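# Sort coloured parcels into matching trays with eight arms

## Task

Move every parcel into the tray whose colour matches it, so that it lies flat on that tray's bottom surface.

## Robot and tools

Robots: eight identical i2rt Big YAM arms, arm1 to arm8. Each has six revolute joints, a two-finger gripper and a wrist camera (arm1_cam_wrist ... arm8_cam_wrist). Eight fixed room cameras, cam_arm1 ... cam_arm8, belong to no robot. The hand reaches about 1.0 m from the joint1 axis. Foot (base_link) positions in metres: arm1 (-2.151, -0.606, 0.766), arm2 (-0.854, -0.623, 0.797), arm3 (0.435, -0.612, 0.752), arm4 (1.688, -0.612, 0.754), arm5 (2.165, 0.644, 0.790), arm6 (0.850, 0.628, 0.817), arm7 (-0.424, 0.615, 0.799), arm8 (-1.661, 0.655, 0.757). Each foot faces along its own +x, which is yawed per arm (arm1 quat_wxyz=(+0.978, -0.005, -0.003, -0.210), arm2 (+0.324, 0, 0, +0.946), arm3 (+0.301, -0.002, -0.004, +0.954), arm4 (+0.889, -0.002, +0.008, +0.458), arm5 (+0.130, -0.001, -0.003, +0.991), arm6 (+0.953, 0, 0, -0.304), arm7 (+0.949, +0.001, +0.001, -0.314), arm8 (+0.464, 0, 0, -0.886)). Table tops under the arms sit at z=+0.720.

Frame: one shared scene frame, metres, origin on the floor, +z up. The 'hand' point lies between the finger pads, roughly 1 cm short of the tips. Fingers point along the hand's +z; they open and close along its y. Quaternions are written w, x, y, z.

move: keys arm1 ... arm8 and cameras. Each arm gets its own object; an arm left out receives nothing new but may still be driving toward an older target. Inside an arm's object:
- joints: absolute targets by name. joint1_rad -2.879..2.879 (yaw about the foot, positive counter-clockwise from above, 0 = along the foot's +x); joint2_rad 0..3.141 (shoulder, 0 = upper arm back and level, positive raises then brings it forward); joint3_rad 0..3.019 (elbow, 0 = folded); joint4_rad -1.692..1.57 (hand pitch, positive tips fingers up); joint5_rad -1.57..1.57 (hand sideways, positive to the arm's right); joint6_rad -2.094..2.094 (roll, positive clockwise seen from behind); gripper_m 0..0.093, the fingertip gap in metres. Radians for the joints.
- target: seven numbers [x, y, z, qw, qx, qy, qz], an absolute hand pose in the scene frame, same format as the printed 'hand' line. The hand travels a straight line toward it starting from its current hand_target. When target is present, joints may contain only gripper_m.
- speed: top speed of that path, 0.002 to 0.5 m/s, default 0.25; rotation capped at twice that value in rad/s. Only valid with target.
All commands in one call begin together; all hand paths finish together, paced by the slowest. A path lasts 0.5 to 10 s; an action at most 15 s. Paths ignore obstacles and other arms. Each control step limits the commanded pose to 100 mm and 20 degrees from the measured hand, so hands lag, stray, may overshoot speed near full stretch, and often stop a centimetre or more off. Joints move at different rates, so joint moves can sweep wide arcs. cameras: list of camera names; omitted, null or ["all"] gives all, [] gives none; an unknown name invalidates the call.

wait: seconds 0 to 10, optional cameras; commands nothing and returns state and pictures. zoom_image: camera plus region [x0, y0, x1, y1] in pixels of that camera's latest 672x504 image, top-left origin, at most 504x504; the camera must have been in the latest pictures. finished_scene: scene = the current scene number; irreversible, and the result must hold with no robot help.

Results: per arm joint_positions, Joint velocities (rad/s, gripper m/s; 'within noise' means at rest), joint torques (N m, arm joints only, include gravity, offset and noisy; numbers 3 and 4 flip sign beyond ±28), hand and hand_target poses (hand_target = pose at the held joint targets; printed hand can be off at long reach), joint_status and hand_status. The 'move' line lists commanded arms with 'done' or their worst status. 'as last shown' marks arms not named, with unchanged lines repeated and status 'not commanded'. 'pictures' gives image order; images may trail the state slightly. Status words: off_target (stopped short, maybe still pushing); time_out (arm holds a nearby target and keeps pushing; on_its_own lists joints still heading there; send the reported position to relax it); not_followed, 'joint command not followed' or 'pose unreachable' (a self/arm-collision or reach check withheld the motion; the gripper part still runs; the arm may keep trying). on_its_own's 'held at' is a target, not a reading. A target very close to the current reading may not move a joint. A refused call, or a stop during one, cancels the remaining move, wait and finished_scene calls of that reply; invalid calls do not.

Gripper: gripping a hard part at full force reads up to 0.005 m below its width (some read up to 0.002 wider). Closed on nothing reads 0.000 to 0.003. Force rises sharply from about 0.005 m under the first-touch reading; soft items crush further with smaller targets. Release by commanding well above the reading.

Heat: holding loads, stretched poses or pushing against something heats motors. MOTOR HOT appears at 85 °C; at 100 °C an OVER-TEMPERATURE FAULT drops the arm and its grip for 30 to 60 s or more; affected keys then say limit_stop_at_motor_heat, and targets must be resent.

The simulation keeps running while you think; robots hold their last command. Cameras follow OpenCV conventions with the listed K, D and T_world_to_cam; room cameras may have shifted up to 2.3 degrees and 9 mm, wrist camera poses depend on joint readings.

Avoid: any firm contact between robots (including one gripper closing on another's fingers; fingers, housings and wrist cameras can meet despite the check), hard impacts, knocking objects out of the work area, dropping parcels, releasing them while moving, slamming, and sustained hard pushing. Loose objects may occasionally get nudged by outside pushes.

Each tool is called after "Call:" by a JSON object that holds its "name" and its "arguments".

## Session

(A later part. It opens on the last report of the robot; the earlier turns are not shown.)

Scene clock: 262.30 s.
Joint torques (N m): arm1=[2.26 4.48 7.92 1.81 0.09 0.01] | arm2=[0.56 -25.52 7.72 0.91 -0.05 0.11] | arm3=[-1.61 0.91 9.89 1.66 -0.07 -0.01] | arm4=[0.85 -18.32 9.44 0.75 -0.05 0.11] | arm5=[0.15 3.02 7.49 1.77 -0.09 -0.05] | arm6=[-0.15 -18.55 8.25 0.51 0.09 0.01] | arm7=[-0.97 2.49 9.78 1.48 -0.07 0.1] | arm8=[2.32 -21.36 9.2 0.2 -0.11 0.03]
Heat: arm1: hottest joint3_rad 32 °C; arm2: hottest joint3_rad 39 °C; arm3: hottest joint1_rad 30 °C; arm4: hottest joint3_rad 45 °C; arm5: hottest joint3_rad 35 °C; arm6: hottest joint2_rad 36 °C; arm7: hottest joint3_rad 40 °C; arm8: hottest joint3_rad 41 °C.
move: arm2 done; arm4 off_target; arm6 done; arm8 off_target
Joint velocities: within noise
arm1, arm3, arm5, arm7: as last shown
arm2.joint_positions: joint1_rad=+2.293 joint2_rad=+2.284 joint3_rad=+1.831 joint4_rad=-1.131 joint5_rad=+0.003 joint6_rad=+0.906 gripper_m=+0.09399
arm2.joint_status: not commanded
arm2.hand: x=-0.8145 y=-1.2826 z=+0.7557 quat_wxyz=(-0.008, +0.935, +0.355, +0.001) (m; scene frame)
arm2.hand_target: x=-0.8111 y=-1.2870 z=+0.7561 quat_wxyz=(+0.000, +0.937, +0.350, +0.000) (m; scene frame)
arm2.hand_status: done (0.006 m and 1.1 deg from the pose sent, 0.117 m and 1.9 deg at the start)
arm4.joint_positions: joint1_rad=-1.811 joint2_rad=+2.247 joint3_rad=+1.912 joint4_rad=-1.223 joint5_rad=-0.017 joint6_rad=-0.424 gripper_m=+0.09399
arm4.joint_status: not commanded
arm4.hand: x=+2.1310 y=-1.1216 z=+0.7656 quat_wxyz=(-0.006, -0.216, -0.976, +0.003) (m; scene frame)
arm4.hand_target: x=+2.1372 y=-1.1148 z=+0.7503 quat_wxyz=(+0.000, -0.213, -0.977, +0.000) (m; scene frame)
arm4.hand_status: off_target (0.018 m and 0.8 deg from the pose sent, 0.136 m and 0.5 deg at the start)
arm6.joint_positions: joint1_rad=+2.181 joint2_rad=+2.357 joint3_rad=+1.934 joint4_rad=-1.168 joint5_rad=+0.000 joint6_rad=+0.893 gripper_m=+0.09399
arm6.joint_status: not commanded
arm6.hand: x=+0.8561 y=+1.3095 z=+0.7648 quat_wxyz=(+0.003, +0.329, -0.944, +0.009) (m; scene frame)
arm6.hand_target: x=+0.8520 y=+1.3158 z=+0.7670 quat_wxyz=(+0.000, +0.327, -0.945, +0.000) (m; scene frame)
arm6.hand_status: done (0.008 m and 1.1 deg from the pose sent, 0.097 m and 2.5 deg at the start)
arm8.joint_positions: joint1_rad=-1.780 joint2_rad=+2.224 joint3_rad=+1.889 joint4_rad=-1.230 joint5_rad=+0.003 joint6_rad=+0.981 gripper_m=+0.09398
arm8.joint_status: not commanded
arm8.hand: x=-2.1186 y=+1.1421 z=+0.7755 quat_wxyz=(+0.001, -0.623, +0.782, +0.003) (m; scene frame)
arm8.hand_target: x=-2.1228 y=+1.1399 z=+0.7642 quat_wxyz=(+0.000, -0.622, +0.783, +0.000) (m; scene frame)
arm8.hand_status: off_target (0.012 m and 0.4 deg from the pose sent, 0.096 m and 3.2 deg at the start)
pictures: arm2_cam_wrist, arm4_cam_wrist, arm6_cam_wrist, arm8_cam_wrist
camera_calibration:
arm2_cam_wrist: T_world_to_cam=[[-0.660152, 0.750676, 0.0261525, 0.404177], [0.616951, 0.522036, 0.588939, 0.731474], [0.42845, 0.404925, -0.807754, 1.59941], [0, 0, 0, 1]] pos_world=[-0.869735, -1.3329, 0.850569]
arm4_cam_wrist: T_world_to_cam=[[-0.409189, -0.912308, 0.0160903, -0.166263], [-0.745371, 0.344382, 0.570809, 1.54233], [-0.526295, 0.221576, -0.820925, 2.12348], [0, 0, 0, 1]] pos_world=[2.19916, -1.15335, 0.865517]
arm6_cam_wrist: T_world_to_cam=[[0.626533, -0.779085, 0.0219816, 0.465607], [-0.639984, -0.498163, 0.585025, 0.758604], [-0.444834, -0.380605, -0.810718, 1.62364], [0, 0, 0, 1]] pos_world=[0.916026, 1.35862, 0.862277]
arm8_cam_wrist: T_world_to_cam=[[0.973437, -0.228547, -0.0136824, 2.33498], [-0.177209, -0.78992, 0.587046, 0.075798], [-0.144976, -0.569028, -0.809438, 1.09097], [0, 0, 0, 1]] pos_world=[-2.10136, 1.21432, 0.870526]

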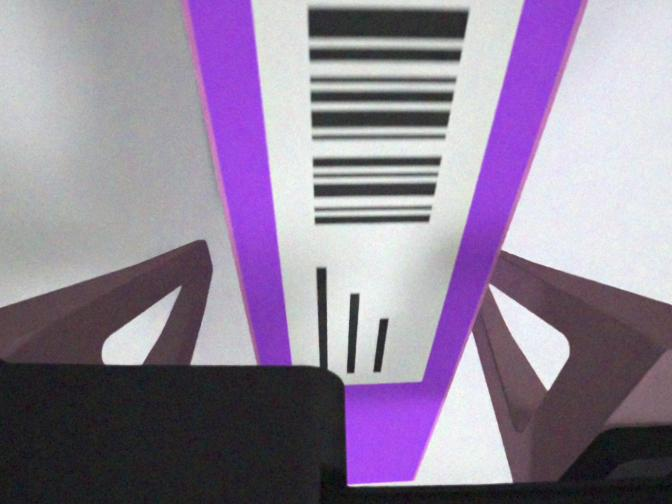

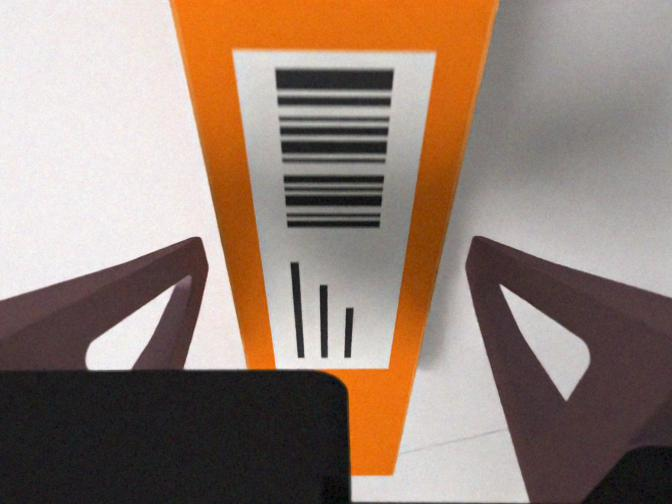

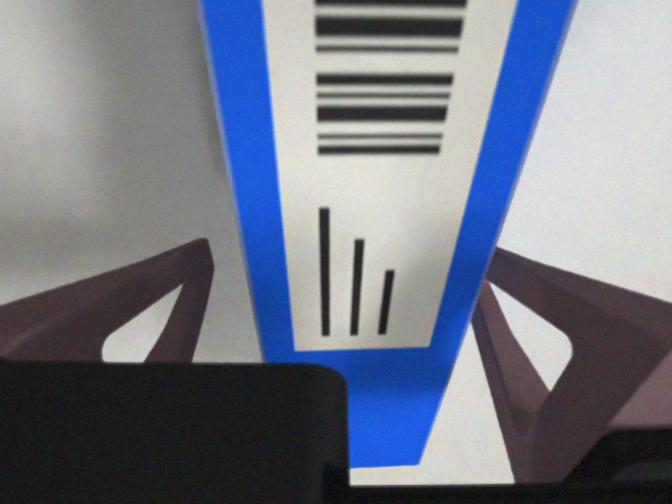

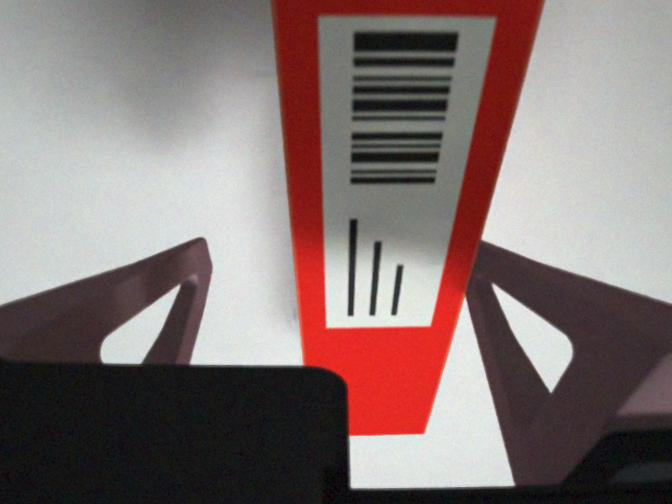

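Call:
{"name": "move", "arguments": {"arm8": {"target":[-2.108,1.1365,0.758,0,0.6225,-0.7826,0],"speed":0.1}, "arm2": {"target":[-0.8157,-1.2817,0.75,0,0.9367,0.3502,0],"speed":0.1}, "arm6": {"target":[0.856,1.311,0.758,0,0.3272,-0.9449,0],"speed":0.1}, "arm4": {"target":[2.1375,-1.115,0.735,0,0.213,0.977,0],"speed":0.1}, "cameras": ["arm2_cam_wrist","arm8_cam_wrist"]}}

Call:
{"name": "move", "arguments": {"arm8": {"joints":{"gripper_m":0.045}}, "arm2": {"joints":{"gripper_m":0.045}}, "arm6": {"joints":{"gripper_m":0.045}}, "arm4": {"joints":{"gripper_m":0.045}}, "cameras": ["arm2_cam_wrist","arm4_cam_wrist","arm6_cam_wrist","arm8_cam_wrist"]}}

Scene clock: 282.77 s.
Joint torques (N m): arm1=[2.14 4.48 7.99 1.78 0.11 0.01] | arm2=[-0.03 -25.76 6.91 0.9 -0.04 0.02] | arm3=[-1.61 0.97 9.95 1.7 -0.06 -0.01] | arm4=[0.85 -18.02 9.13 0.79 -0.04 0.11] | arm5=[-0.15 3.25 7.45 1.85 -0.08 -0.05] | arm6=[-0.67 -18.32 7.54 0.55 0.1 -0.06] | arm7=[-1.14 2.43 9.8 1.46 -0.08 0.1] | arm8=[1.2 -23.18 8.32 0.21 -0.11 -0.08]
Heat: arm1: hottest joint3_rad 32 °C; arm2: hottest joint3_rad 37 °C; arm3: hottest joint1_rad 30 °C; arm4: hottest joint3_rad 45 °C; arm5: hottest joint3_rad 35 °C; arm6: hottest joint2_rad 38 °C; arm7: hottest joint3_rad 40 °C; arm8: hottest joint2_rad 39 °C.
move: arm2 done; arm4 off_target; arm6 done; arm8 done
Joint velocities: within noise
arm1, arm3, arm5, arm7: as last shown
arm2.joint_positions: joint1_rad=+2.293 joint2_rad=+2.284 joint3_rad=+1.810 joint4_rad=-1.108 joint5_rad=+0.003 joint6_rad=+0.906 gripper_m=+0.09399
arm2.joint_status: not commanded
arm2.hand: x=-0.8147 y=-1.2795 z=+0.7484 quat_wxyz=(-0.007, +0.935, +0.355, +0.001) (m; scene frame)
arm2.hand_target: x=-0.8158 y=-1.2818 z=+0.7501 quat_wxyz=(+0.000, +0.937, +0.350, +0.000) (m; scene frame)
arm2.hand_status: done (0.003 m and 1.0 deg from the pose sent, 0.006 m and 1.1 deg at the start)
arm4.joint_positions: joint1_rad=-1.811 joint2_rad=+2.258 joint3_rad=+1.902 joint4_rad=-1.195 joint5_rad=-0.017 joint6_rad=-0.423 gripper_m=+0.09399
arm4.joint_status: not commanded
arm4.hand: x=+2.1320 y=-1.1231 z=+0.7547 quat_wxyz=(-0.008, -0.216, -0.976, +0.005) (m; scene frame)
arm4.hand_target: x=+2.1370 y=-1.1147 z=+0.7353 quat_wxyz=(+0.000, -0.213, -0.977, +0.000) (m; scene frame)
arm4.hand_status: off_target (0.022 m and 1.2 deg from the pose sent, 0.032 m and 0.8 deg at the start)
arm6.joint_positions: joint1_rad=+2.181 joint2_rad=+2.357 joint3_rad=+1.912 joint4_rad=-1.140 joint5_rad=+0.000 joint6_rad=+0.893 gripper_m=+0.09399
arm6.joint_status: not commanded
arm6.hand: x=+0.8560 y=+1.3074 z=+0.7571 quat_wxyz=(+0.002, +0.329, -0.944, +0.007) (m; scene frame)
arm6.hand_target: x=+0.8560 y=+1.3110 z=+0.7580 quat_wxyz=(+0.000, +0.327, -0.945, +0.000) (m; scene frame)
arm6.hand_status: done (0.004 m and 0.8 deg from the pose sent, 0.007 m and 1.1 deg at the start)
arm8.joint_positions: joint1_rad=-1.780 joint2_rad=+2.224 joint3_rad=+1.830 joint4_rad=-1.190 joint5_rad=+0.003 joint6_rad=+0.981 gripper_m=+0.09398
arm8.joint_status: not commanded
arm8.hand: x=-2.1096 y=+1.1326 z=+0.7543 quat_wxyz=(+0.002, -0.623, +0.782, -0.007) (m; scene frame)
arm8.hand_target: x=-2.1080 y=+1.1365 z=+0.7581 quat_wxyz=(+0.000, -0.623, +0.783, +0.000) (m; scene frame)
arm8.hand_status: done (0.006 m and 0.9 deg from the pose sent, 0.021 m and 0.4 deg at the start)
pictures: arm2_cam_wrist, arm8_cam_wrist
camera_calibration:
arm2_cam_wrist: T_world_to_cam=[[-0.659878, 0.75097, 0.0246002, 0.403623], [0.61704, 0.522931, 0.588052, 0.736081], [0.428745, 0.403222, -0.808449, 1.59089], [0, 0, 0, 1]] pos_world=[-0.869933, -1.32951, 0.843366]
arm8_cam_wrist: T_world_to_cam=[[0.973506, -0.228642, 0.00314902, 2.31135], [-0.185403, -0.781195, 0.596121, 0.0482403], [-0.133838, -0.580911, -0.802889, 1.10176], [0, 0, 0, 1]] pos_world=[-2.09372, 1.20618, 0.848552]

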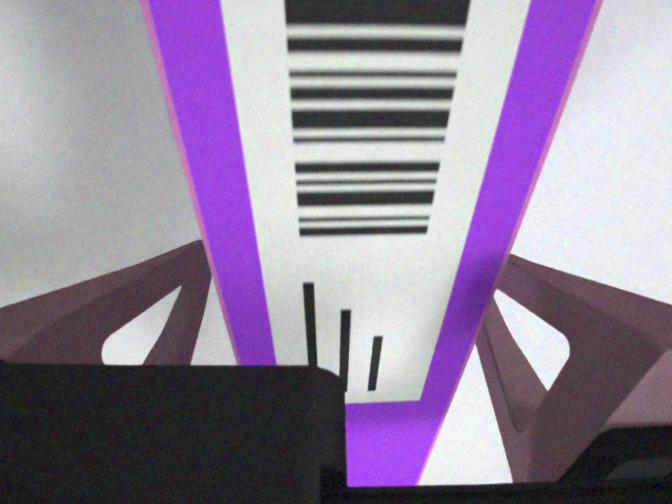

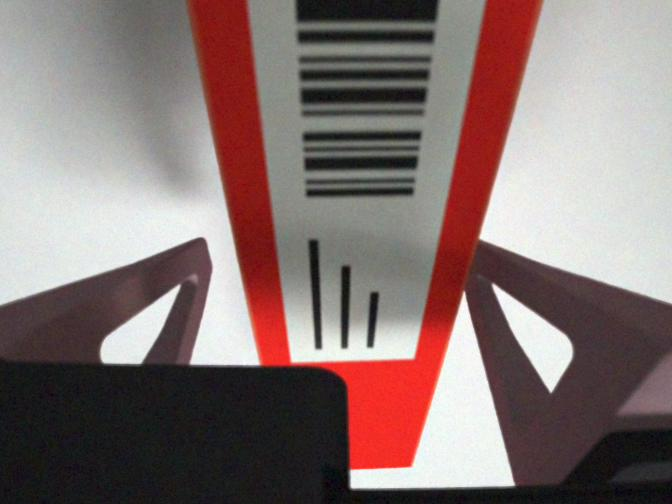

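Scene clock: 283.37 s.
Joint torques (N m): arm1=[2.02 4.54 7.92 1.77 0.07 0.02] | arm2=[0.03 -25.82 6.91 0.88 0.02 0.02] | arm3=[-1.67 1.03 9.91 1.7 -0.06 -0.01] | arm4=[0.85 -18.02 9.11 0.76 -0.04 0.11] | arm5=[0.03 3.08 7.58 1.83 -0.11 -0.07] | arm6=[-0.56 -18.37 7.54 0.5 0.14 -0.06] | arm7=[-1.26 2.26 9.8 1.51 -0.07 0.11] | arm8=[1.14 -23.06 8.31 0.21 -0.07 -0.08]
Heat: arm1: hottest joint3_rad 32 °C; arm2: hottest joint3_rad 37 °C; arm3: hottest joint1_rad 30 °C; arm4: hottest joint3_rad 44 °C; arm5: hottest joint3_rad 35 °C; arm6: hottest joint2_rad 38 °C; arm7: hottest joint3_rad 40 °C; arm8: hottest joint2_rad 39 °C.
move: arm2 off_target; arm4 off_target; arm6 off_target; arm8 off_target
Joint velocities: within noise
arm1, arm3, arm5, arm7: as last shown
arm2.joint_positions: joint1_rad=+2.293 joint2_rad=+2.284 joint3_rad=+1.810 joint4_rad=-1.107 joint5_rad=+0.001 joint6_rad=+0.906 gripper_m=+0.05890
arm2.joint_status: gripper_m off_target (ended at +0.05894, target +0.04500)
arm2.hand: x=-0.8144 y=-1.2796 z=+0.7484 quat_wxyz=(-0.006, +0.935, +0.355, +0.001) (m; scene frame)
arm2.hand_target: x=-0.8158 y=-1.2818 z=+0.7501 quat_wxyz=(+0.000, +0.937, +0.350, +0.000) (m; scene frame)
arm2.hand_status: not commanded
arm4.joint_positions: joint1_rad=-1.811 joint2_rad=+2.258 joint3_rad=+1.902 joint4_rad=-1.194 joint5_rad=-0.017 joint6_rad=-0.423 gripper_m=+0.05948
arm4.joint_status: gripper_m off_target (ended at +0.05952, target +0.04500)
arm4.hand: x=+2.1321 y=-1.1232 z=+0.7547 quat_wxyz=(-0.009, -0.216, -0.976, +0.006) (m; scene frame)
arm4.hand_target: x=+2.1370 y=-1.1147 z=+0.7353 quat_wxyz=(+0.000, -0.213, -0.977, +0.000) (m; scene frame)
arm4.hand_status: not commanded
arm6.joint_positions: joint1_rad=+2.181 joint2_rad=+2.357 joint3_rad=+1.912 joint4_rad=-1.139 joint5_rad=+0.000 joint6_rad=+0.893 gripper_m=+0.05976
arm6.joint_status: gripper_m off_target (ended at +0.05979, target +0.04500)
arm6.hand: x=+0.8559 y=+1.3076 z=+0.7571 quat_wxyz=(+0.002, +0.329, -0.944, +0.006) (m; scene frame)
arm6.hand_target: x=+0.8560 y=+1.3110 z=+0.7580 quat_wxyz=(+0.000, +0.327, -0.945, +0.000) (m; scene frame)
arm6.hand_status: not commanded
arm8.joint_positions: joint1_rad=-1.780 joint2_rad=+2.224 joint3_rad=+1.830 joint4_rad=-1.189 joint5_rad=+0.003 joint6_rad=+0.981 gripper_m=+0.06016
arm8.joint_status: gripper_m off_target (ended at +0.06019, target +0.04500)
arm8.hand: x=-2.1098 y=+1.1327 z=+0.7543 quat_wxyz=(+0.002, -0.623, +0.782, -0.007) (m; scene frame)
arm8.hand_target: x=-2.1080 y=+1.1365 z=+0.7581 quat_wxyz=(+0.000, -0.623, +0.783, +0.000) (m; scene frame)
arm8.hand_status: not commanded
pictures: arm2_cam_wrist, arm4_cam_wrist, arm6_cam_wrist, arm8_cam_wrist
camera_calibration:
arm2_cam_wrist: T_world_to_cam=[[-0.659838, 0.751054, 0.0230596, 0.405216], [0.616177, 0.523269, 0.588655, 0.73532], [0.430045, 0.402626, -0.808055, 1.59081], [0, 0, 0, 1]] pos_world=[-0.86983, -1.32961, 0.843266]
arm4_cam_wrist: T_world_to_cam=[[-0.409516, -0.912103, 0.0191119, -0.168382], [-0.747959, 0.347666, 0.565408, 1.56321], [-0.522354, 0.217249, -0.82459, 2.10487], [0, 0, 0, 1]] pos_world=[2.19975, -1.15434, 0.855022]
arm6_cam_wrist: T_world_to_cam=[[0.626294, -0.779413, 0.0164642, 0.469186], [-0.639726, -0.50175, 0.582235, 0.768644], [-0.44554, -0.375182, -0.812854, 1.61164], [0, 0, 0, 1]] pos_world=[0.915927, 1.35602, 0.854776]
arm8_cam_wrist: T_world_to_cam=[[0.973519, -0.228596, 0.00230695, 2.31216], [-0.184901, -0.781421, 0.59598, 0.0497434], [-0.134436, -0.580624, -0.802996, 1.10029], [0, 0, 0, 1]] pos_world=[-2.09382, 1.20628, 0.848552]

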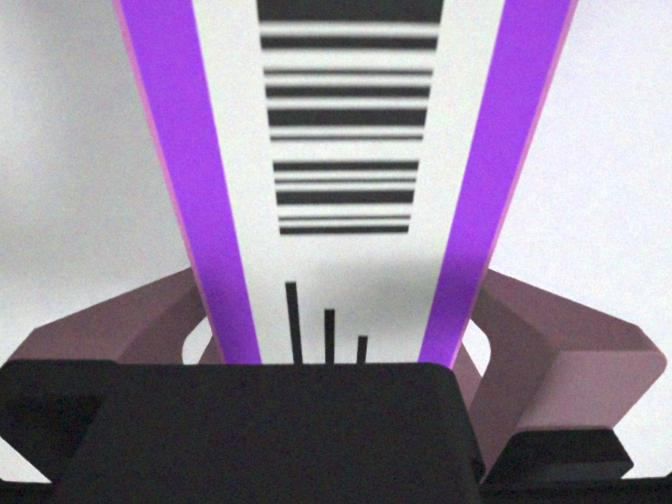

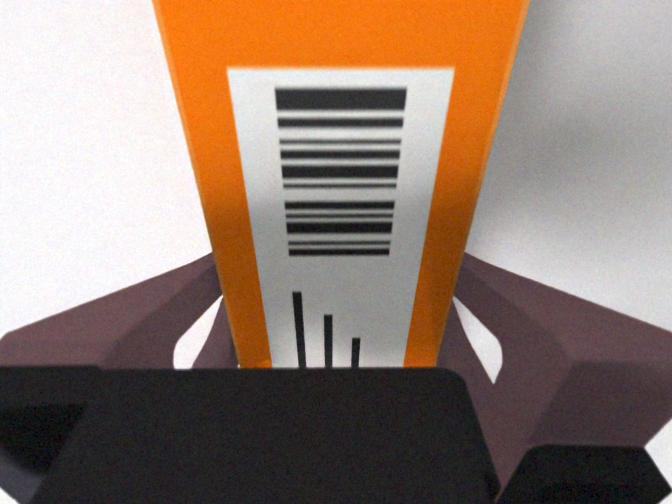

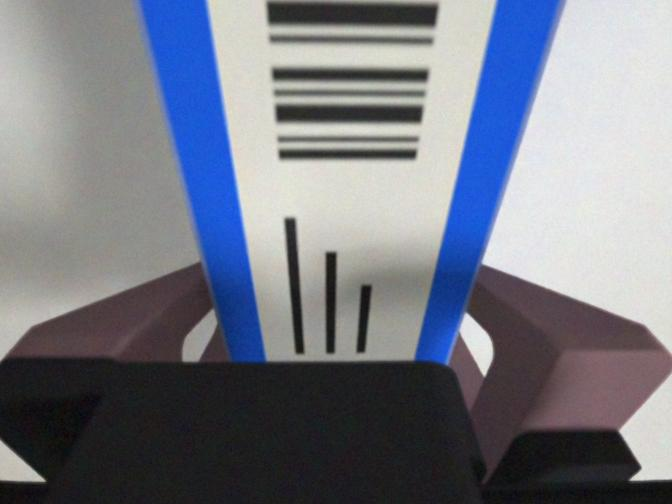

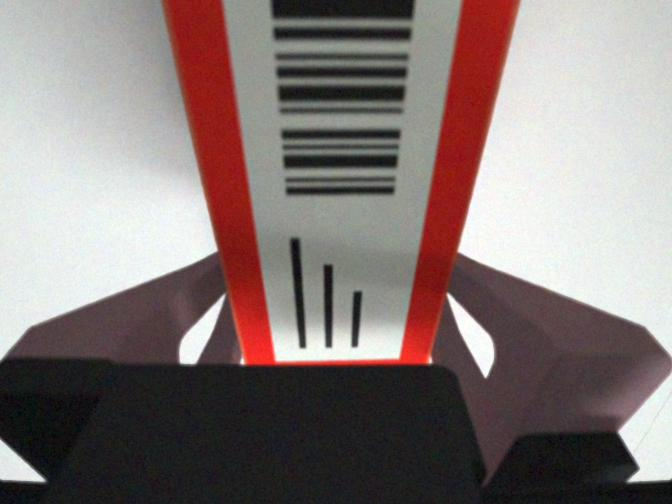

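Call:
{"name": "move", "arguments": {"arm8": {"target":[-2.108,1.1365,0.90,0,0.6225,-0.7826,0],"speed":0.2}, "arm2": {"target":[-0.8157,-1.2817,0.89,0,0.9367,0.3502,0],"speed":0.2}, "arm6": {"target":[0.856,1.311,0.90,0,0.3272,-0.9449,0],"speed":0.2}, "arm4": {"target":[2.1375,-1.115,0.89,0,0.213,0.977,0],"speed":0.2}, "cameras": []}}

Call:
{"name": "move", "arguments": {"arm8": {"joints":{"joint2_rad":1.5,"joint3_rad":1.5,"joint4_rad":-1.57}}, "arm2": {"joints":{"joint2_rad":1.5,"joint3_rad":1.5,"joint4_rad":-1.57}}, "arm6": {"joints":{"joint2_rad":1.5,"joint3_rad":1.5,"joint4_rad":-1.57}}, "arm4": {"joints":{"joint2_rad":1.5,"joint3_rad":1.5,"joint4_rad":-1.57}}, "cameras": ["cam_arm2","cam_arm4","cam_arm6","cam_arm8"]}}

Scene clock: 354.27 s.
Joint torques (N m): arm1=[2.32 4.54 8.01 1.66 0.09 0.01] | arm2=[-0.03 -24.94 11.67 0.03 0.02 0.02] | arm3=[-1.73 1.03 9.89 1.73 -0.07 -0.01] | arm4=[0.56 -18.96 15.12 -0.27 -0.07 0.08] | arm5=[0.26 2.73 7.45 1.8 -0.09 -0.07] | arm6=[-0.62 -19.31 12.57 -0.29 0.1 -0.06] | arm7=[-1.14 2.32 9.77 1.48 -0.06 0.11] | arm8=[1.03 -22.12 14.16 -0.69 -0.07 -0.06]
Heat: arm1: hottest joint3_rad 32 °C; arm2: hottest joint2_rad 36 °C; arm3: hottest joint1_rad 30 °C; arm4: hottest joint2_rad 42 °C; arm5: hottest joint3_rad 35 °C; arm6: hottest joint2_rad 40 °C; arm7: hottest joint3_rad 41 °C; arm8: hottest joint2_rad 45 °C.
move: arm2 off_target; arm4 off_target; arm6 off_target; arm8 off_target
Joint velocities: within noise
arm1, arm3, arm5, arm7: as last shown
arm2.joint_positions: joint1_rad=+2.293 joint2_rad=+2.145 joint3_rad=+1.899 joint4_rad=-1.366 joint5_rad=+0.001 joint6_rad=+0.906 gripper_m=+0.05890
arm2.joint_status: not commanded
arm2.hand: x=-0.8152 y=-1.2667 z=+0.8696 quat_wxyz=(-0.020, +0.935, +0.355, +0.006) (m; scene frame)
arm2.hand_target: x=-0.8159 y=-1.2807 z=+0.8902 quat_wxyz=(+0.000, +0.937, +0.350, +0.000) (m; scene frame)
arm2.hand_status: off_target (0.025 m and 2.5 deg from the pose sent, 0.142 m and 1.0 deg at the start)
arm4.joint_positions: joint1_rad=-1.811 joint2_rad=+2.166 joint3_rad=+2.055 joint4_rad=-1.502 joint5_rad=-0.017 joint6_rad=-0.423 gripper_m=+0.05949
arm4.joint_status: not commanded
arm4.hand: x=+2.1217 y=-1.1084 z=+0.8714 quat_wxyz=(+0.017, -0.217, -0.976, -0.013) (m; scene frame)
arm4.hand_target: x=+2.1367 y=-1.1140 z=+0.8902 quat_wxyz=(-0.001, -0.213, -0.977, +0.000) (m; scene frame)
arm4.hand_status: off_target (0.025 m and 2.5 deg from the pose sent, 0.136 m and 1.2 deg at the start)
arm6.joint_positions: joint1_rad=+2.181 joint2_rad=+2.236 joint3_rad=+1.996 joint4_rad=-1.395 joint5_rad=+0.000 joint6_rad=+0.893 gripper_m=+0.05976
arm6.joint_status: not commanded
arm6.hand: x=+0.8559 y=+1.2924 z=+0.8672 quat_wxyz=(+0.011, +0.329, -0.944, +0.031) (m; scene frame)
arm6.hand_target: x=+0.8560 y=+1.3092 z=+0.9004 quat_wxyz=(+0.000, +0.327, -0.945, +0.000) (m; scene frame)
arm6.hand_status: off_target (0.038 m and 3.7 deg from the pose sent, 0.143 m and 0.8 deg at the start)
arm8.joint_positions: joint1_rad=-1.780 joint2_rad=+2.114 joint3_rad=+1.976 joint4_rad=-1.477 joint5_rad=+0.003 joint6_rad=+0.981 gripper_m=+0.06016
arm8.joint_status: not commanded
arm8.hand: x=-2.1015 y=+1.1240 z=+0.8786 quat_wxyz=(+0.003, -0.623, +0.782, -0.022) (m; scene frame)
arm8.hand_target: x=-2.1072 y=+1.1357 z=+0.9002 quat_wxyz=(+0.000, -0.623, +0.783, +0.000) (m; scene frame)
arm8.hand_status: off_target (0.026 m and 2.6 deg from the pose sent, 0.146 m and 0.8 deg at the start)
pictures: none
No camera images: "cameras" was empty.

Scene clock: 355.93 s.
Joint torques (N m): arm1=[2.14 4.48 7.92 1.68 0.13 0.01] | arm2=[-0.03 -14.45 8.14 0.25 0.02 0.01] | arm3=[-1.67 0.91 9.94 1.72 -0.06 -0.01] | arm4=[0.73 -9.82 10.06 0.02 -0.07 0.08] | arm5=[0.09 2.73 7.42 1.77 -0.06 -0.04] | arm6=[-0.62 -9.7 8.94 -0.05 0.11 -0.06] | arm7=[-1.14 2.2 9.77 1.48 -0.07 0.1] | arm8=[1.2 -11.58 9.59 -0.4 -0.07 -0.07]
Heat: arm1: hottest joint3_rad 32 °C; arm2: hottest joint2_rad 36 °C; arm3: hottest joint1_rad 30 °C; arm4: hottest joint2_rad 41 °C; arm5: hottest joint3_rad 35 °C; arm6: hottest joint2_rad 40 °C; arm7: hottest joint3_rad 41 °C; arm8: hottest joint2_rad 45 °C.
move: arm2 done; arm4 done; arm6 done; arm8 done
Joint velocities: within noise
arm1, arm3, arm5, arm7: as last shown
arm2.joint_positions: joint1_rad=+2.293 joint2_rad=+1.497 joint3_rad=+1.500 joint4_rad=-1.563 joint5_rad=+0.001 joint6_rad=+0.906 gripper_m=+0.05890
arm2.joint_status: all done
arm2.hand: x=-0.8273 y=-1.0686 z=+1.0651 quat_wxyz=(+0.004, +0.935, +0.355, -0.002) (m; scene frame)
arm2.hand_target: x=-0.8284 y=-1.0674 z=+1.0641 quat_wxyz=(+0.000, +0.937, +0.350, +0.000) (m; scene frame)
arm2.hand_status: not commanded
arm4.joint_positions: joint1_rad=-1.811 joint2_rad=+1.489 joint3_rad=+1.503 joint4_rad=-1.564 joint5_rad=-0.017 joint6_rad=-0.423 gripper_m=+0.05949
arm4.joint_status: all done
arm4.hand: x=+1.9837 y=-0.9447 z=+1.0266 quat_wxyz=(-0.009, -0.216, -0.976, +0.006) (m; scene frame)
arm4.hand_target: x=+1.9868 y=-0.9411 z=+1.0206 quat_wxyz=(+0.000, -0.213, -0.977, +0.000) (m; scene frame)
arm4.hand_status: not commanded
arm6.joint_positions: joint1_rad=+2.181 joint2_rad=+1.502 joint3_rad=+1.494 joint4_rad=-1.564 joint5_rad=+0.000 joint6_rad=+0.893 gripper_m=+0.05976
arm6.joint_status: all done
arm6.hand: x=+0.8543 y=+1.0734 z=+1.0812 quat_wxyz=(+0.000, +0.329, -0.944, +0.001) (m; scene frame)
arm6.hand_target: x=+0.8543 y=+1.0733 z=+1.0843 quat_wxyz=(+0.000, +0.327, -0.945, +0.000) (m; scene frame)
arm6.hand_status: not commanded
arm8.joint_positions: joint1_rad=-1.780 joint2_rad=+1.488 joint3_rad=+1.502 joint4_rad=-1.565 joint5_rad=+0.003 joint6_rad=+0.981 gripper_m=+0.06016
arm8.joint_status: all done
arm8.hand: x=-1.9656 y=+0.9799 z=+1.0303 quat_wxyz=(+0.000, -0.623, +0.782, +0.010) (m; scene frame)
arm8.hand_target: x=-1.9637 y=+0.9816 z=+1.0243 quat_wxyz=(+0.000, -0.622, +0.783, +0.000) (m; scene frame)
arm8.hand_status: not commanded
pictures: cam_arm2, cam_arm4, cam_arm6, cam_arm8

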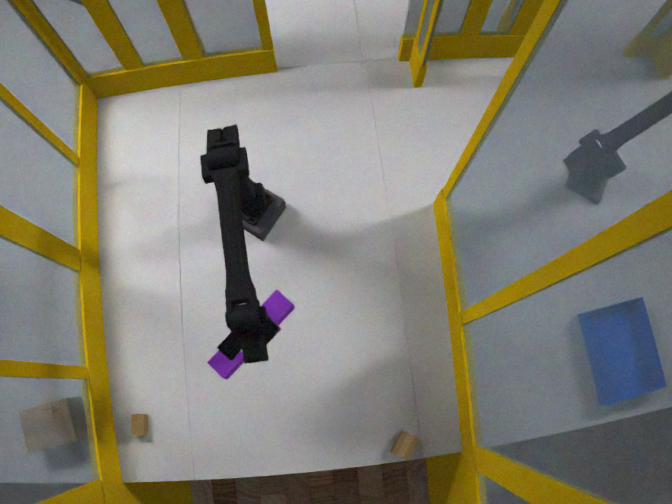

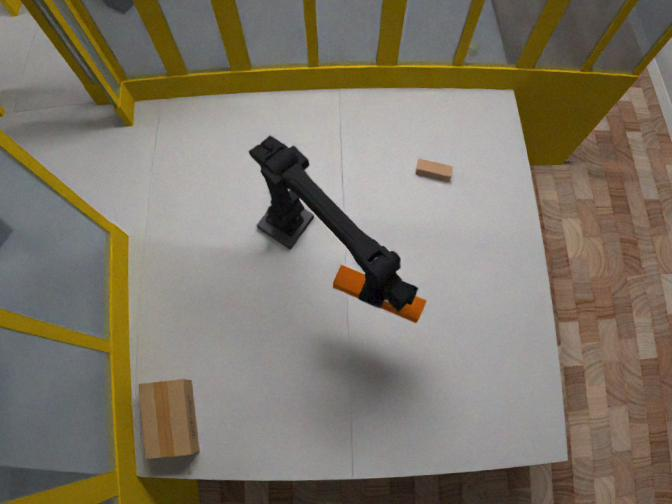

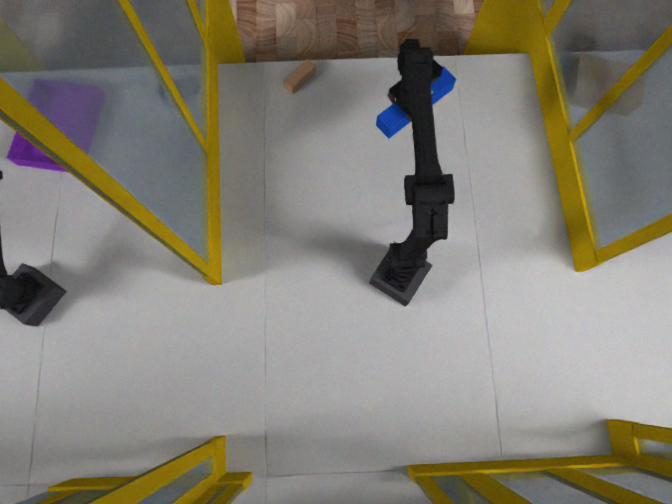

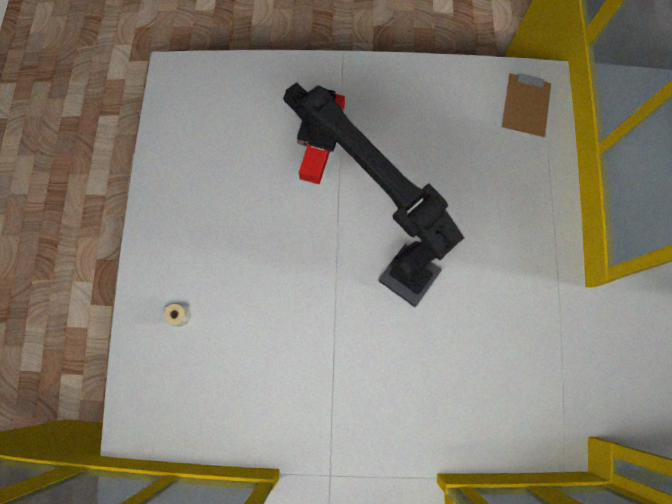

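Call:
{"name": "move", "arguments": {"arm8": {"joints":{"joint1_rad":0.433,"joint6_rad":-0.173}}, "arm2": {"joints":{"joint1_rad":-1.428,"joint6_rad":-0.517}}, "arm6": {"joints":{"joint1_rad":-1.498,"joint6_rad":-0.545}}, "arm4": {"joints":{"joint1_rad":1.906,"joint6_rad":-0.284}}, "cameras": []}}

Call:
{"name": "move", "arguments": {"arm8": {"target":[-1.775,-0.01,0.92,0,0.7071,0.7071,0],"speed":0.3}, "arm2": {"target":[-0.495,0.01,0.92,0,0.7071,-0.7071,0],"speed":0.3}, "arm6": {"target":[0.475,-0.01,0.92,0,0.7071,0.7071,0],"speed":0.3}, "arm4": {"target":[1.02,-0.42,0.92,0,1,0,0],"speed":0.3}, "cameras": ["cam_arm1","cam_arm2","cam_arm3","cam_arm4"]}}

Scene clock: 377.17 s.
Joint torques (N m): arm1=[2.37 4.42 7.94 1.68 0.11 0.01] | arm2=[0.5 -16.32 8.21 0.12 -0.08 -0.21] | arm3=[-1.67 0.91 9.91 1.69 -0.06 -0.02] | arm4=[0.73 -12.22 10.03 -0.14 -0.09 0.1] | arm5=[-0.09 3.31 7.34 1.96 -0.09 -0.07] | arm6=[-0.73 -12.16 8.88 -0.21 -0.08 -0.18] | arm7=[-1.26 2.26 9.77 1.44 -0.08 0.11] | arm8=[2.02 -13.57 9.43 -0.4 -0.1 -0.1]
Heat: arm1: hottest joint3_rad 32 °C; arm2: hottest joint2_rad 37 °C; arm3: hottest joint1_rad 30 °C; arm4: hottest joint3_rad 42 °C; arm5: hottest joint3_rad 35 °C; arm6: hottest joint2_rad 36 °C; arm7: hottest joint3_rad 41 °C; arm8: hottest joint2_rad 39 °C.
move: arm2 done; arm4 done; arm6 done; arm8 done
Joint velocities: within noise
arm1.joint_positions: joint1_rad=+1.426 joint2_rad=+0.521 joint3_rad=+1.431 joint4_rad=-1.508 joint5_rad=+0.032 joint6_rad=-0.133 gripper_m=+0.09398
arm1.joint_status: not commanded
arm1.hand: x=-2.0594 y=-0.4648 z=+1.3059 quat_wxyz=(-0.429, +0.471, -0.749, -0.179) (m; scene frame)
arm1.hand_target: x=-2.0627 y=-0.4662 z=+1.3138 quat_wxyz=(-0.436, +0.473, -0.743, -0.186) (m; scene frame)
arm1.hand_status: not commanded
arm2.joint_positions: joint1_rad=-1.429 joint2_rad=+1.517 joint3_rad=+1.500 joint4_rad=-1.560 joint5_rad=+0.000 joint6_rad=-0.502 gripper_m=+0.05888
arm2.joint_status: all done
arm2.hand: x=-0.6307 y=-0.2330 z=+1.0576 quat_wxyz=(+0.003, +0.701, -0.713, +0.001) (m; scene frame)
arm2.hand_target: x=-0.6335 y=-0.2368 z=+1.0649 quat_wxyz=(-0.001, +0.707, -0.707, -0.001) (m; scene frame)
arm2.hand_status: not commanded
arm3.joint_positions: joint1_rad=-2.205 joint2_rad=+0.623 joint3_rad=+1.443 joint4_rad=-1.225 joint5_rad=+0.214 joint6_rad=-0.288 gripper_m=+0.09398
arm3.joint_status: not commanded
arm3.hand: x=+0.6683 y=-0.5743 z=+1.3438 quat_wxyz=(-0.552, +0.193, -0.808, +0.077) (m; scene frame)
arm3.hand_target: x=+0.6655 y=-0.5785 z=+1.3570 quat_wxyz=(-0.564, +0.184, -0.801, +0.079) (m; scene frame)
arm3.hand_status: not commanded
arm4.joint_positions: joint1_rad=+1.899 joint2_rad=+1.518 joint3_rad=+1.503 joint4_rad=-1.561 joint5_rad=-0.016 joint6_rad=-0.290 gripper_m=+0.05955
arm4.joint_status: all done
arm4.hand: x=+1.2587 y=-0.4824 z=+1.0183 quat_wxyz=(+0.013, +1.000, +0.000, -0.006) (m; scene frame)
arm4.hand_target: x=+1.2631 y=-0.4867 z=+1.0247 quat_wxyz=(+0.012, +1.000, +0.000, -0.008) (m; scene frame)
arm4.hand_status: not commanded
arm5.joint_positions: joint1_rad=+0.663 joint2_rad=+0.625 joint3_rad=+1.427 joint4_rad=-1.371 joint5_rad=+0.119 joint6_rad=-0.097 gripper_m=+0.09397
arm5.joint_status: not commanded
arm5.hand: x=+1.9462 y=+0.5715 z=+1.3386 quat_wxyz=(+0.019, +0.857, +0.190, -0.479) (m; scene frame)
arm5.hand_target: x=+1.9488 y=+0.5709 z=+1.3511 quat_wxyz=(+0.023, +0.849, +0.190, -0.492) (m; scene frame)
arm5.hand_status: not commanded
arm6.joint_positions: joint1_rad=-1.496 joint2_rad=+1.530 joint3_rad=+1.494 joint4_rad=-1.561 joint5_rad=+0.002 joint6_rad=-0.536 gripper_m=+0.05975
arm6.joint_status: all done
arm6.hand: x=+0.6174 y=+0.2437 z=+1.0692 quat_wxyz=(+0.004, -0.710, -0.705, -0.012) (m; scene frame)
arm6.hand_target: x=+0.6194 y=+0.2480 z=+1.0843 quat_wxyz=(+0.000, -0.707, -0.707, +0.000) (m; scene frame)
arm6.hand_status: not commanded
arm7.joint_positions: joint1_rad=-1.045 joint2_rad=+0.496 joint3_rad=+1.379 joint4_rad=-1.460 joint5_rad=-0.022 joint6_rad=+0.046 gripper_m=+0.09397
arm7.joint_status: not commanded
arm7.hand: x=-0.4394 y=+0.4445 z=+1.3303 quat_wxyz=(-0.331, -0.666, -0.575, +0.341) (m; scene frame)
arm7.hand_target: x=-0.4406 y=+0.4474 z=+1.3403 quat_wxyz=(-0.337, -0.664, -0.568, +0.351) (m; scene frame)
arm7.hand_status: not commanded
arm8.joint_positions: joint1_rad=+0.433 joint2_rad=+1.513 joint3_rad=+1.502 joint4_rad=-1.564 joint5_rad=+0.001 joint6_rad=-0.166 gripper_m=+0.06024
arm8.joint_status: all done
arm8.hand: x=-1.7390 y=+0.2139 z=+1.0205 quat_wxyz=(+0.001, -0.710, -0.705, -0.001) (m; scene frame)
arm8.hand_target: x=-1.7384 y=+0.2173 z=+1.0250 quat_wxyz=(+0.000, -0.707, -0.707, +0.001) (m; scene frame)
arm8.hand_status: not commanded
pictures: none
No camera images: "cameras" was empty.

Scene clock: 379.90 s.
Joint torques (N m): arm1=[2.02 4.95 7.88 1.72 0.13 0.01] | arm2=[0.56 -26.58 12.42 0.09 -0.03 -0.19] | arm3=[-1.67 0.97 9.94 1.69 -0.06 -0.01] | arm4=[1.73 -18.37 15.54 -0.27 -0.01 0.11] | arm5=[-0.21 3.37 7.39 1.76 -0.07 -0.02] | arm6=[0.26 -19.49 13.26 -0.25 -0.09 -0.05] | arm7=[-1.08 2.32 9.74 1.47 -0.08 0.11] | arm8=[2.08 -21.13 14.56 -0.57 -0.13 -0.07]
Heat: arm1: hottest joint3_rad 33 °C; arm2: hottest joint2_rad 37 °C; arm3: hottest joint1_rad 30 °C; arm4: hottest joint3_rad 42 °C; arm5: hottest joint3_rad 35 °C; arm6: hottest joint2_rad 36 °C; arm7: hottest joint3_rad 41 °C; arm8: hottest joint2_rad 39 °C.
move: arm2 off_target; arm4 off_target; arm6 off_target; arm8 off_target
Joint velocities: within noise
arm1, arm3, arm5, arm7: as last shown
arm2.joint_positions: joint1_rad=-1.429 joint2_rad=+2.381 joint3_rad=+2.420 joint4_rad=-1.639 joint5_rad=+0.000 joint6_rad=-0.502 gripper_m=+0.05888
arm2.joint_status: not commanded
arm2.hand: x=-0.4980 y=-0.0003 z=+0.9092 quat_wxyz=(+0.014, +0.701, -0.713, +0.004) (m; scene frame)
arm2.hand_target: x=-0.4955 y=+0.0093 z=+0.9200 quat_wxyz=(-0.001, +0.707, -0.707, +0.000) (m; scene frame)
arm2.hand_status: off_target (0.015 m and 1.9 deg from the pose sent, 0.310 m and 1.0 deg at the start)
arm4.joint_positions: joint1_rad=+1.901 joint2_rad=+2.237 joint3_rad=+2.269 joint4_rad=-1.639 joint5_rad=+0.010 joint6_rad=-0.281 gripper_m=+0.05955
arm4.joint_status: not commanded
arm4.hand: x=+1.0360 y=-0.4139 z=+0.9120 quat_wxyz=(+0.005, +1.000, -0.003, +0.013) (m; scene frame)
arm4.hand_target: x=+1.0210 y=-0.4203 z=+0.9201 quat_wxyz=(+0.000, +1.000, +0.000, -0.001) (m; scene frame)
arm4.hand_status: off_target (0.019 m and 1.6 deg from the pose sent, 0.266 m and 1.7 deg at the start)
arm6.joint_positions: joint1_rad=-1.495 joint2_rad=+2.452 joint3_rad=+2.481 joint4_rad=-1.643 joint5_rad=+0.002 joint6_rad=-0.536 gripper_m=+0.05975
arm6.joint_status: not commanded
arm6.hand: x=+0.4741 y=+0.0047 z=+0.9020 quat_wxyz=(+0.006, -0.709, -0.705, -0.021) (m; scene frame)
arm6.hand_target: x=+0.4756 y=-0.0089 z=+0.9200 quat_wxyz=(+0.000, -0.707, -0.707, +0.001) (m; scene frame)
arm6.hand_status: off_target (0.023 m and 2.5 deg from the pose sent, 0.327 m and 1.5 deg at the start)
arm8.joint_positions: joint1_rad=+0.433 joint2_rad=+2.157 joint3_rad=+2.129 joint4_rad=-1.571 joint5_rad=+0.001 joint6_rad=-0.166 gripper_m=+0.06024
arm8.joint_status: not commanded
arm8.hand: x=-1.7759 y=+0.0025 z=+0.9103 quat_wxyz=(+0.008, -0.709, -0.705, -0.011) (m; scene frame)
arm8.hand_target: x=-1.7749 y=-0.0093 z=+0.9201 quat_wxyz=(+0.000, -0.707, -0.707, +0.001) (m; scene frame)
arm8.hand_status: off_target (0.016 m and 1.6 deg from the pose sent, 0.248 m and 0.4 deg at the start)
pictures: cam_arm1, cam_arm2, cam_arm3, cam_arm4

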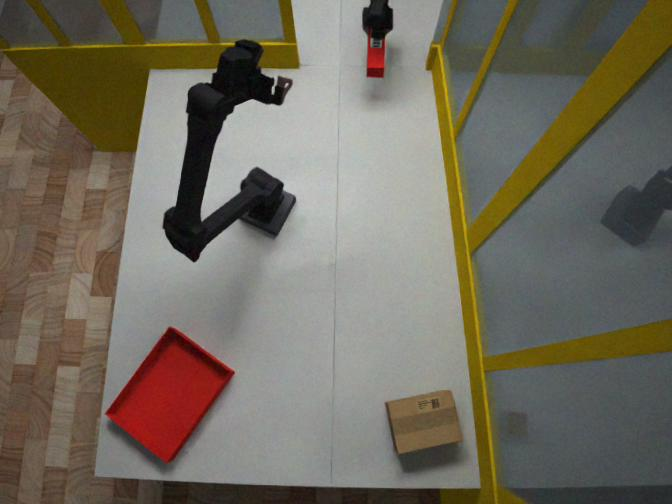

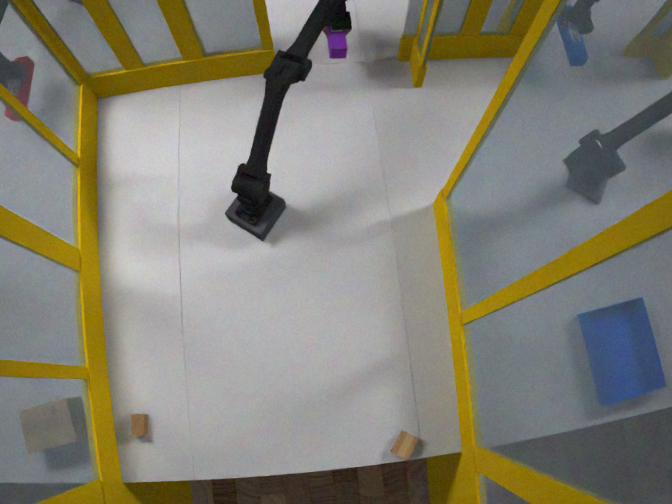

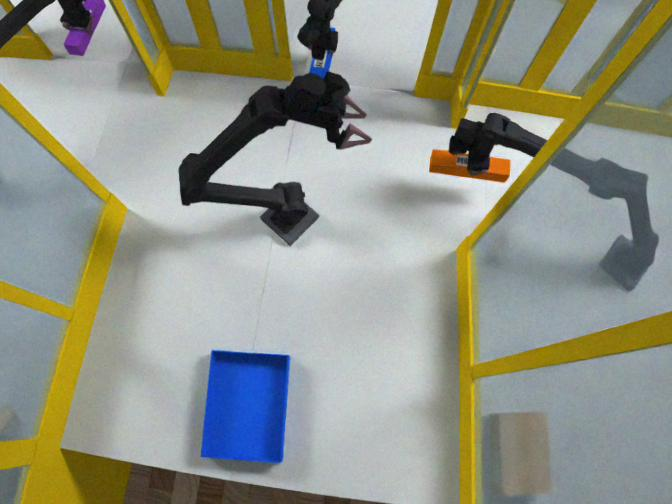

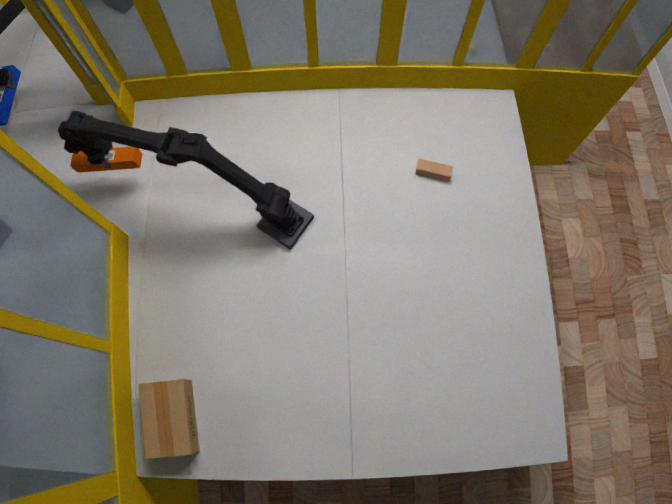

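Call:
{"name": "move", "arguments": {"arm8": {"target":[-1.775,-0.01,0.750,0,0.7071,0.7071,0],"speed":0.12}, "arm2": {"target":[-0.495,0.007,0.748,0,0.7071,-0.7071,0],"speed":0.12}, "arm6": {"target":[0.475,-0.008,0.755,0,0.7071,0.7071,0],"speed":0.12}, "arm4": {"target":[1.02,-0.42,0.745,0,1,0,0],"speed":0.12}, "cameras": []}}

Scene clock: 390.13 s.
Joint torques (N m): arm1=[2.32 4.37 7.98 1.74 0.09 0.01] | arm2=[0.38 -27.4 7.98 0.96 -0.04 -0.2] | arm3=[-1.67 1.03 9.94 1.72 -0.07 -0.01] | arm4=[1.44 -19.25 9.8 0.73 -0.02 0.09] | arm5=[-0.44 2.84 7.39 1.95 -0.06 -0.06] | arm6=[0.09 -19.14 8.65 0.39 0.02 -0.06] | arm7=[-1.14 2.37 9.78 1.47 -0.08 0.11] | arm8=[2.08 -21.77 9.1 0.21 -0.12 -0.05]
Heat: arm1: hottest joint3_rad 33 °C; arm2: hottest joint2_rad 37 °C; arm3: hottest joint1_rad 30 °C; arm4: hottest joint3_rad 43 °C; arm5: hottest joint3_rad 35 °C; arm6: hottest joint2_rad 36 °C; arm7: hottest joint3_rad 41 °C; arm8: hottest joint2_rad 38 °C.
move: arm2 done; arm4 off_target; arm6 done; arm8 off_target
Joint velocities: within noise
arm1, arm3, arm5, arm7: as last shown
arm2.joint_positions: joint1_rad=-1.429 joint2_rad=+2.466 joint3_rad=+2.164 joint4_rad=-1.274 joint5_rad=+0.000 joint6_rad=-0.504 gripper_m=+0.05889
arm2.joint_status: not commanded
arm2.hand: x=-0.4953 y=+0.0047 z=+0.7525 quat_wxyz=(+0.003, +0.702, -0.712, +0.001) (m; scene frame)
arm2.hand_target: x=-0.4951 y=+0.0070 z=+0.7480 quat_wxyz=(+0.000, +0.707, -0.707, +0.000) (m; scene frame)
arm2.hand_status: done (0.005 m and 0.9 deg from the pose sent, 0.161 m and 1.9 deg at the start)
arm4.joint_positions: joint1_rad=+1.901 joint2_rad=+2.325 joint3_rad=+2.015 joint4_rad=-1.264 joint5_rad=+0.011 joint6_rad=-0.281 gripper_m=+0.05955
arm4.joint_status: not commanded
arm4.hand: x=+1.0233 y=-0.4121 z=+0.7571 quat_wxyz=(+0.000, +1.000, -0.004, -0.003) (m; scene frame)
arm4.hand_target: x=+1.0204 y=-0.4199 z=+0.7450 quat_wxyz=(+0.000, +1.000, +0.000, +0.000) (m; scene frame)
arm4.hand_status: off_target (0.015 m and 0.5 deg from the pose sent, 0.168 m and 1.6 deg at the start)
arm6.joint_positions: joint1_rad=-1.495 joint2_rad=+2.523 joint3_rad=+2.246 joint4_rad=-1.296 joint5_rad=-0.001 joint6_rad=-0.536 gripper_m=+0.05975
arm6.joint_status: not commanded
arm6.hand: x=+0.4704 y=-0.0028 z=+0.7620 quat_wxyz=(+0.000, -0.709, -0.705, -0.001) (m; scene frame)
arm6.hand_target: x=+0.4752 y=-0.0079 z=+0.7550 quat_wxyz=(+0.000, -0.707, -0.707, +0.000) (m; scene frame)
arm6.hand_status: done (0.010 m and 0.4 deg from the pose sent, 0.148 m and 2.5 deg at the start)
arm8.joint_positions: joint1_rad=+0.433 joint2_rad=+2.257 joint3_rad=+1.905 joint4_rad=-1.215 joint5_rad=+0.001 joint6_rad=-0.166 gripper_m=+0.06024
arm8.joint_status: not commanded
arm8.hand: x=-1.7778 y=-0.0084 z=+0.7611 quat_wxyz=(-0.001, -0.710, -0.705, +0.002) (m; scene frame)
arm8.hand_target: x=-1.7751 y=-0.0098 z=+0.7501 quat_wxyz=(+0.000, -0.707, -0.707, +0.000) (m; scene frame)
arm8.hand_status: off_target (0.012 m and 0.5 deg from the pose sent, 0.161 m and 1.6 deg at the start)
pictures: none
No camera images: "cameras" was empty.

Call:
{"name": "move", "arguments": {"arm8": {"target":[-1.775,-0.01,0.738,0,0.7071,0.7071,0],"speed":0.08}, "arm2": {"target":[-0.495,0.007,0.738,0,0.7071,-0.7071,0],"speed":0.08}, "arm6": {"target":[0.475,-0.008,0.744,0,0.7071,0.7071,0],"speed":0.08}, "arm4": {"target":[1.02,-0.42,0.737,0,1,0,0],"speed":0.08}, "cameras": ["arm2_cam_wrist","arm4_cam_wrist","arm6_cam_wrist","arm8_cam_wrist"]}}

Scene clock: 397.43 s.
Joint torques (N m): arm1=[2.37 4.25 7.97 1.66 0.08 0.01] | arm2=[0.32 -26.52 7.47 1.1 -0.04 -0.2] | arm3=[-1.79 0.97 9.91 1.72 -0.06 0] | arm4=[1.49 -18.78 9.18 0.76 -0.01 0.09] | arm5=[-0.62 3.43 7.41 1.78 -0.05 -0.06] | arm6=[0.15 -18.43 8.02 0.58 0.03 -0.06] | arm7=[-1.08 2.26 9.76 1.43 -0.07 0.1] | arm8=[2.14 -21.07 8.7 0.35 -0.09 -0.07]
Heat: arm1: hottest joint3_rad 33 °C; arm2: hottest joint2_rad 37 °C; arm3: hottest joint1_rad 30 °C; arm4: hottest joint3_rad 42 °C; arm5: hottest joint3_rad 35 °C; arm6: hottest joint2_rad 36 °C; arm7: hottest joint3_rad 41 °C; arm8: hottest joint2_rad 39 °C.
move: arm2 off_target; arm4 off_target; arm6 off_target; arm8 off_target
Joint velocities: within noise
arm1, arm3, arm5, arm7: as last shown
arm2.joint_positions: joint1_rad=-1.429 joint2_rad=+2.466 joint3_rad=+2.164 joint4_rad=-1.263 joint5_rad=+0.000 joint6_rad=-0.504 gripper_m=+0.05889
arm2.joint_status: not commanded
arm2.hand: x=-0.4939 y=+0.0071 z=+0.7523 quat_wxyz=(-0.003, +0.702, -0.712, -0.001) (m; scene frame)
arm2.hand_target: x=-0.4952 y=+0.0068 z=+0.7381 quat_wxyz=(+0.000, +0.707, -0.707, +0.000) (m; scene frame)
arm2.hand_status: off_target (0.014 m and 0.9 deg from the pose sent, 0.015 m and 0.9 deg at the start)
arm4.joint_positions: joint1_rad=+1.901 joint2_rad=+2.325 joint3_rad=+2.015 joint4_rad=-1.249 joint5_rad=+0.011 joint6_rad=-0.281 gripper_m=+0.05955
arm4.joint_status: not commanded
arm4.hand: x=+1.0198 y=-0.4111 z=+0.7571 quat_wxyz=(-0.002, +1.000, -0.004, -0.010) (m; scene frame)
arm4.hand_target: x=+1.0206 y=-0.4199 z=+0.7372 quat_wxyz=(+0.000, +1.000, +0.000, +0.000) (m; scene frame)
arm4.hand_status: off_target (0.022 m and 1.3 deg from the pose sent, 0.022 m and 0.6 deg at the start)
arm6.joint_positions: joint1_rad=-1.495 joint2_rad=+2.525 joint3_rad=+2.246 joint4_rad=-1.281 joint5_rad=-0.001 joint6_rad=-0.536 gripper_m=+0.05975
arm6.joint_status: not commanded
arm6.hand: x=+0.4687 y=-0.0055 z=+0.7601 quat_wxyz=(-0.002, -0.709, -0.705, +0.005) (m; scene frame)
arm6.hand_target: x=+0.4753 y=-0.0077 z=+0.7442 quat_wxyz=(+0.000, -0.707, -0.707, +0.000) (m; scene frame)
arm6.hand_status: off_target (0.017 m and 0.7 deg from the pose sent, 0.019 m and 0.4 deg at the start)
arm8.joint_positions: joint1_rad=+0.433 joint2_rad=+2.261 joint3_rad=+1.899 joint4_rad=-1.193 joint5_rad=+0.001 joint6_rad=-0.166 gripper_m=+0.06024
arm8.joint_status: not commanded
arm8.hand: x=-1.7782 y=-0.0109 z=+0.7560 quat_wxyz=(-0.004, -0.710, -0.705, +0.007) (m; scene frame)
arm8.hand_target: x=-1.7750 y=-0.0095 z=+0.7381 quat_wxyz=(+0.000, -0.707, -0.707, +0.000) (m; scene frame)
arm8.hand_status: off_target (0.018 m and 1.0 deg from the pose sent, 0.023 m and 0.5 deg at the start)
pictures: arm2_cam_wrist, arm4_cam_wrist, arm6_cam_wrist, arm8_cam_wrist
camera_calibration:
arm2_cam_wrist: T_world_to_cam=[[0.999675, -0.0205976, 0.0149894, 0.481417], [-0.0254728, -0.814856, 0.579104, -0.438071], [0.000286037, -0.579297, -0.815116, 0.738005], [0, 0, 0, 1]] pos_world=[-0.492631, 0.0804756, 0.848033]
arm4_cam_wrist: T_world_to_cam=[[-0.00614987, 0.999858, 0.0157042, 0.402765], [0.825414, -0.00378961, 0.564515, -1.26599], [0.564494, 0.0164342, -0.825274, 0.180761], [0, 0, 0, 1]] pos_world=[0.945402, -0.410476, 0.85752]
arm6_cam_wrist: T_world_to_cam=[[-0.999933, -0.000995751, 0.0115106, 0.458486], [0.00571076, 0.823467, 0.567335, -0.423493], [-0.0100435, 0.567363, -0.823407, 0.758061], [0, 0, 0, 1]] pos_world=[0.468487, -0.0809061, 0.859177]
arm8_cam_wrist: T_world_to_cam=[[-0.999899, 0.0124499, -0.00681516, -1.77179], [0.00621876, 0.815924, 0.578126, -0.412829], [0.0127582, 0.578025, -0.815919, 0.766399], [0, 0, 0, 1]] pos_world=[-1.77883, -0.0841022, 0.851912]

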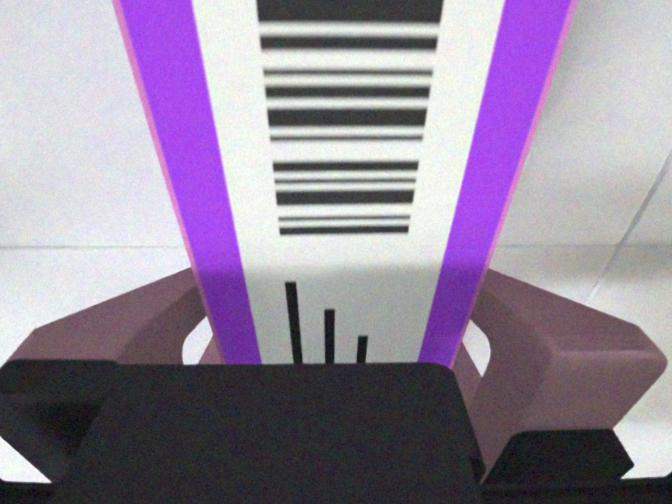

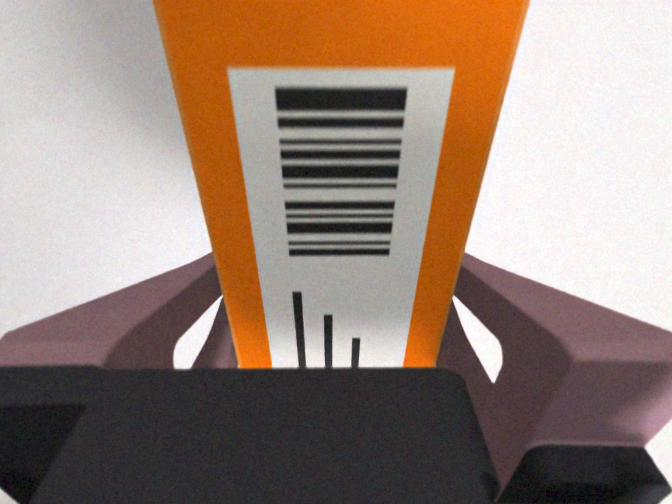

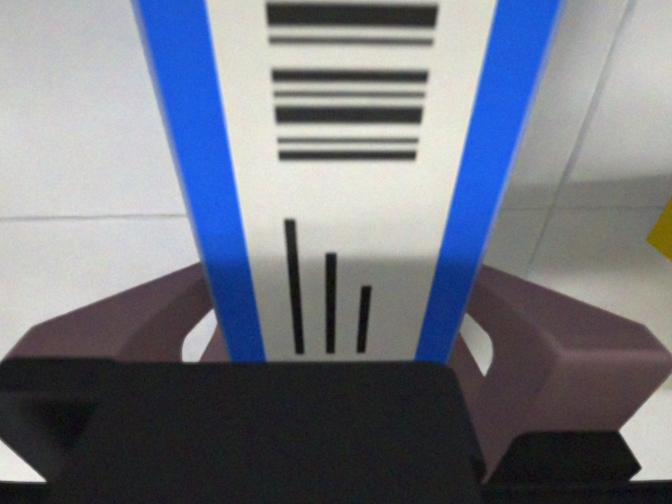

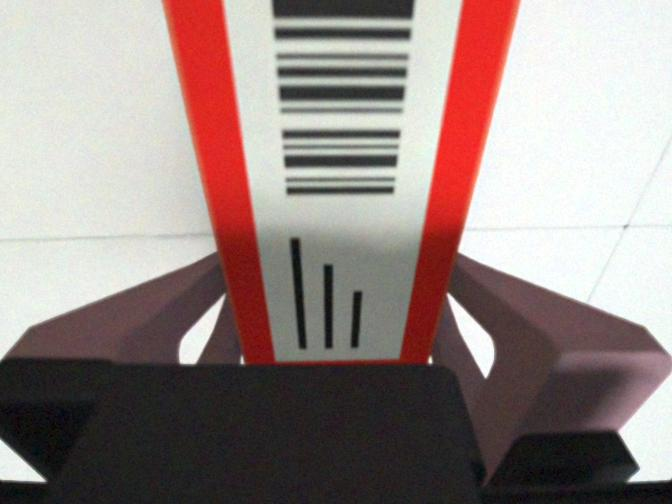

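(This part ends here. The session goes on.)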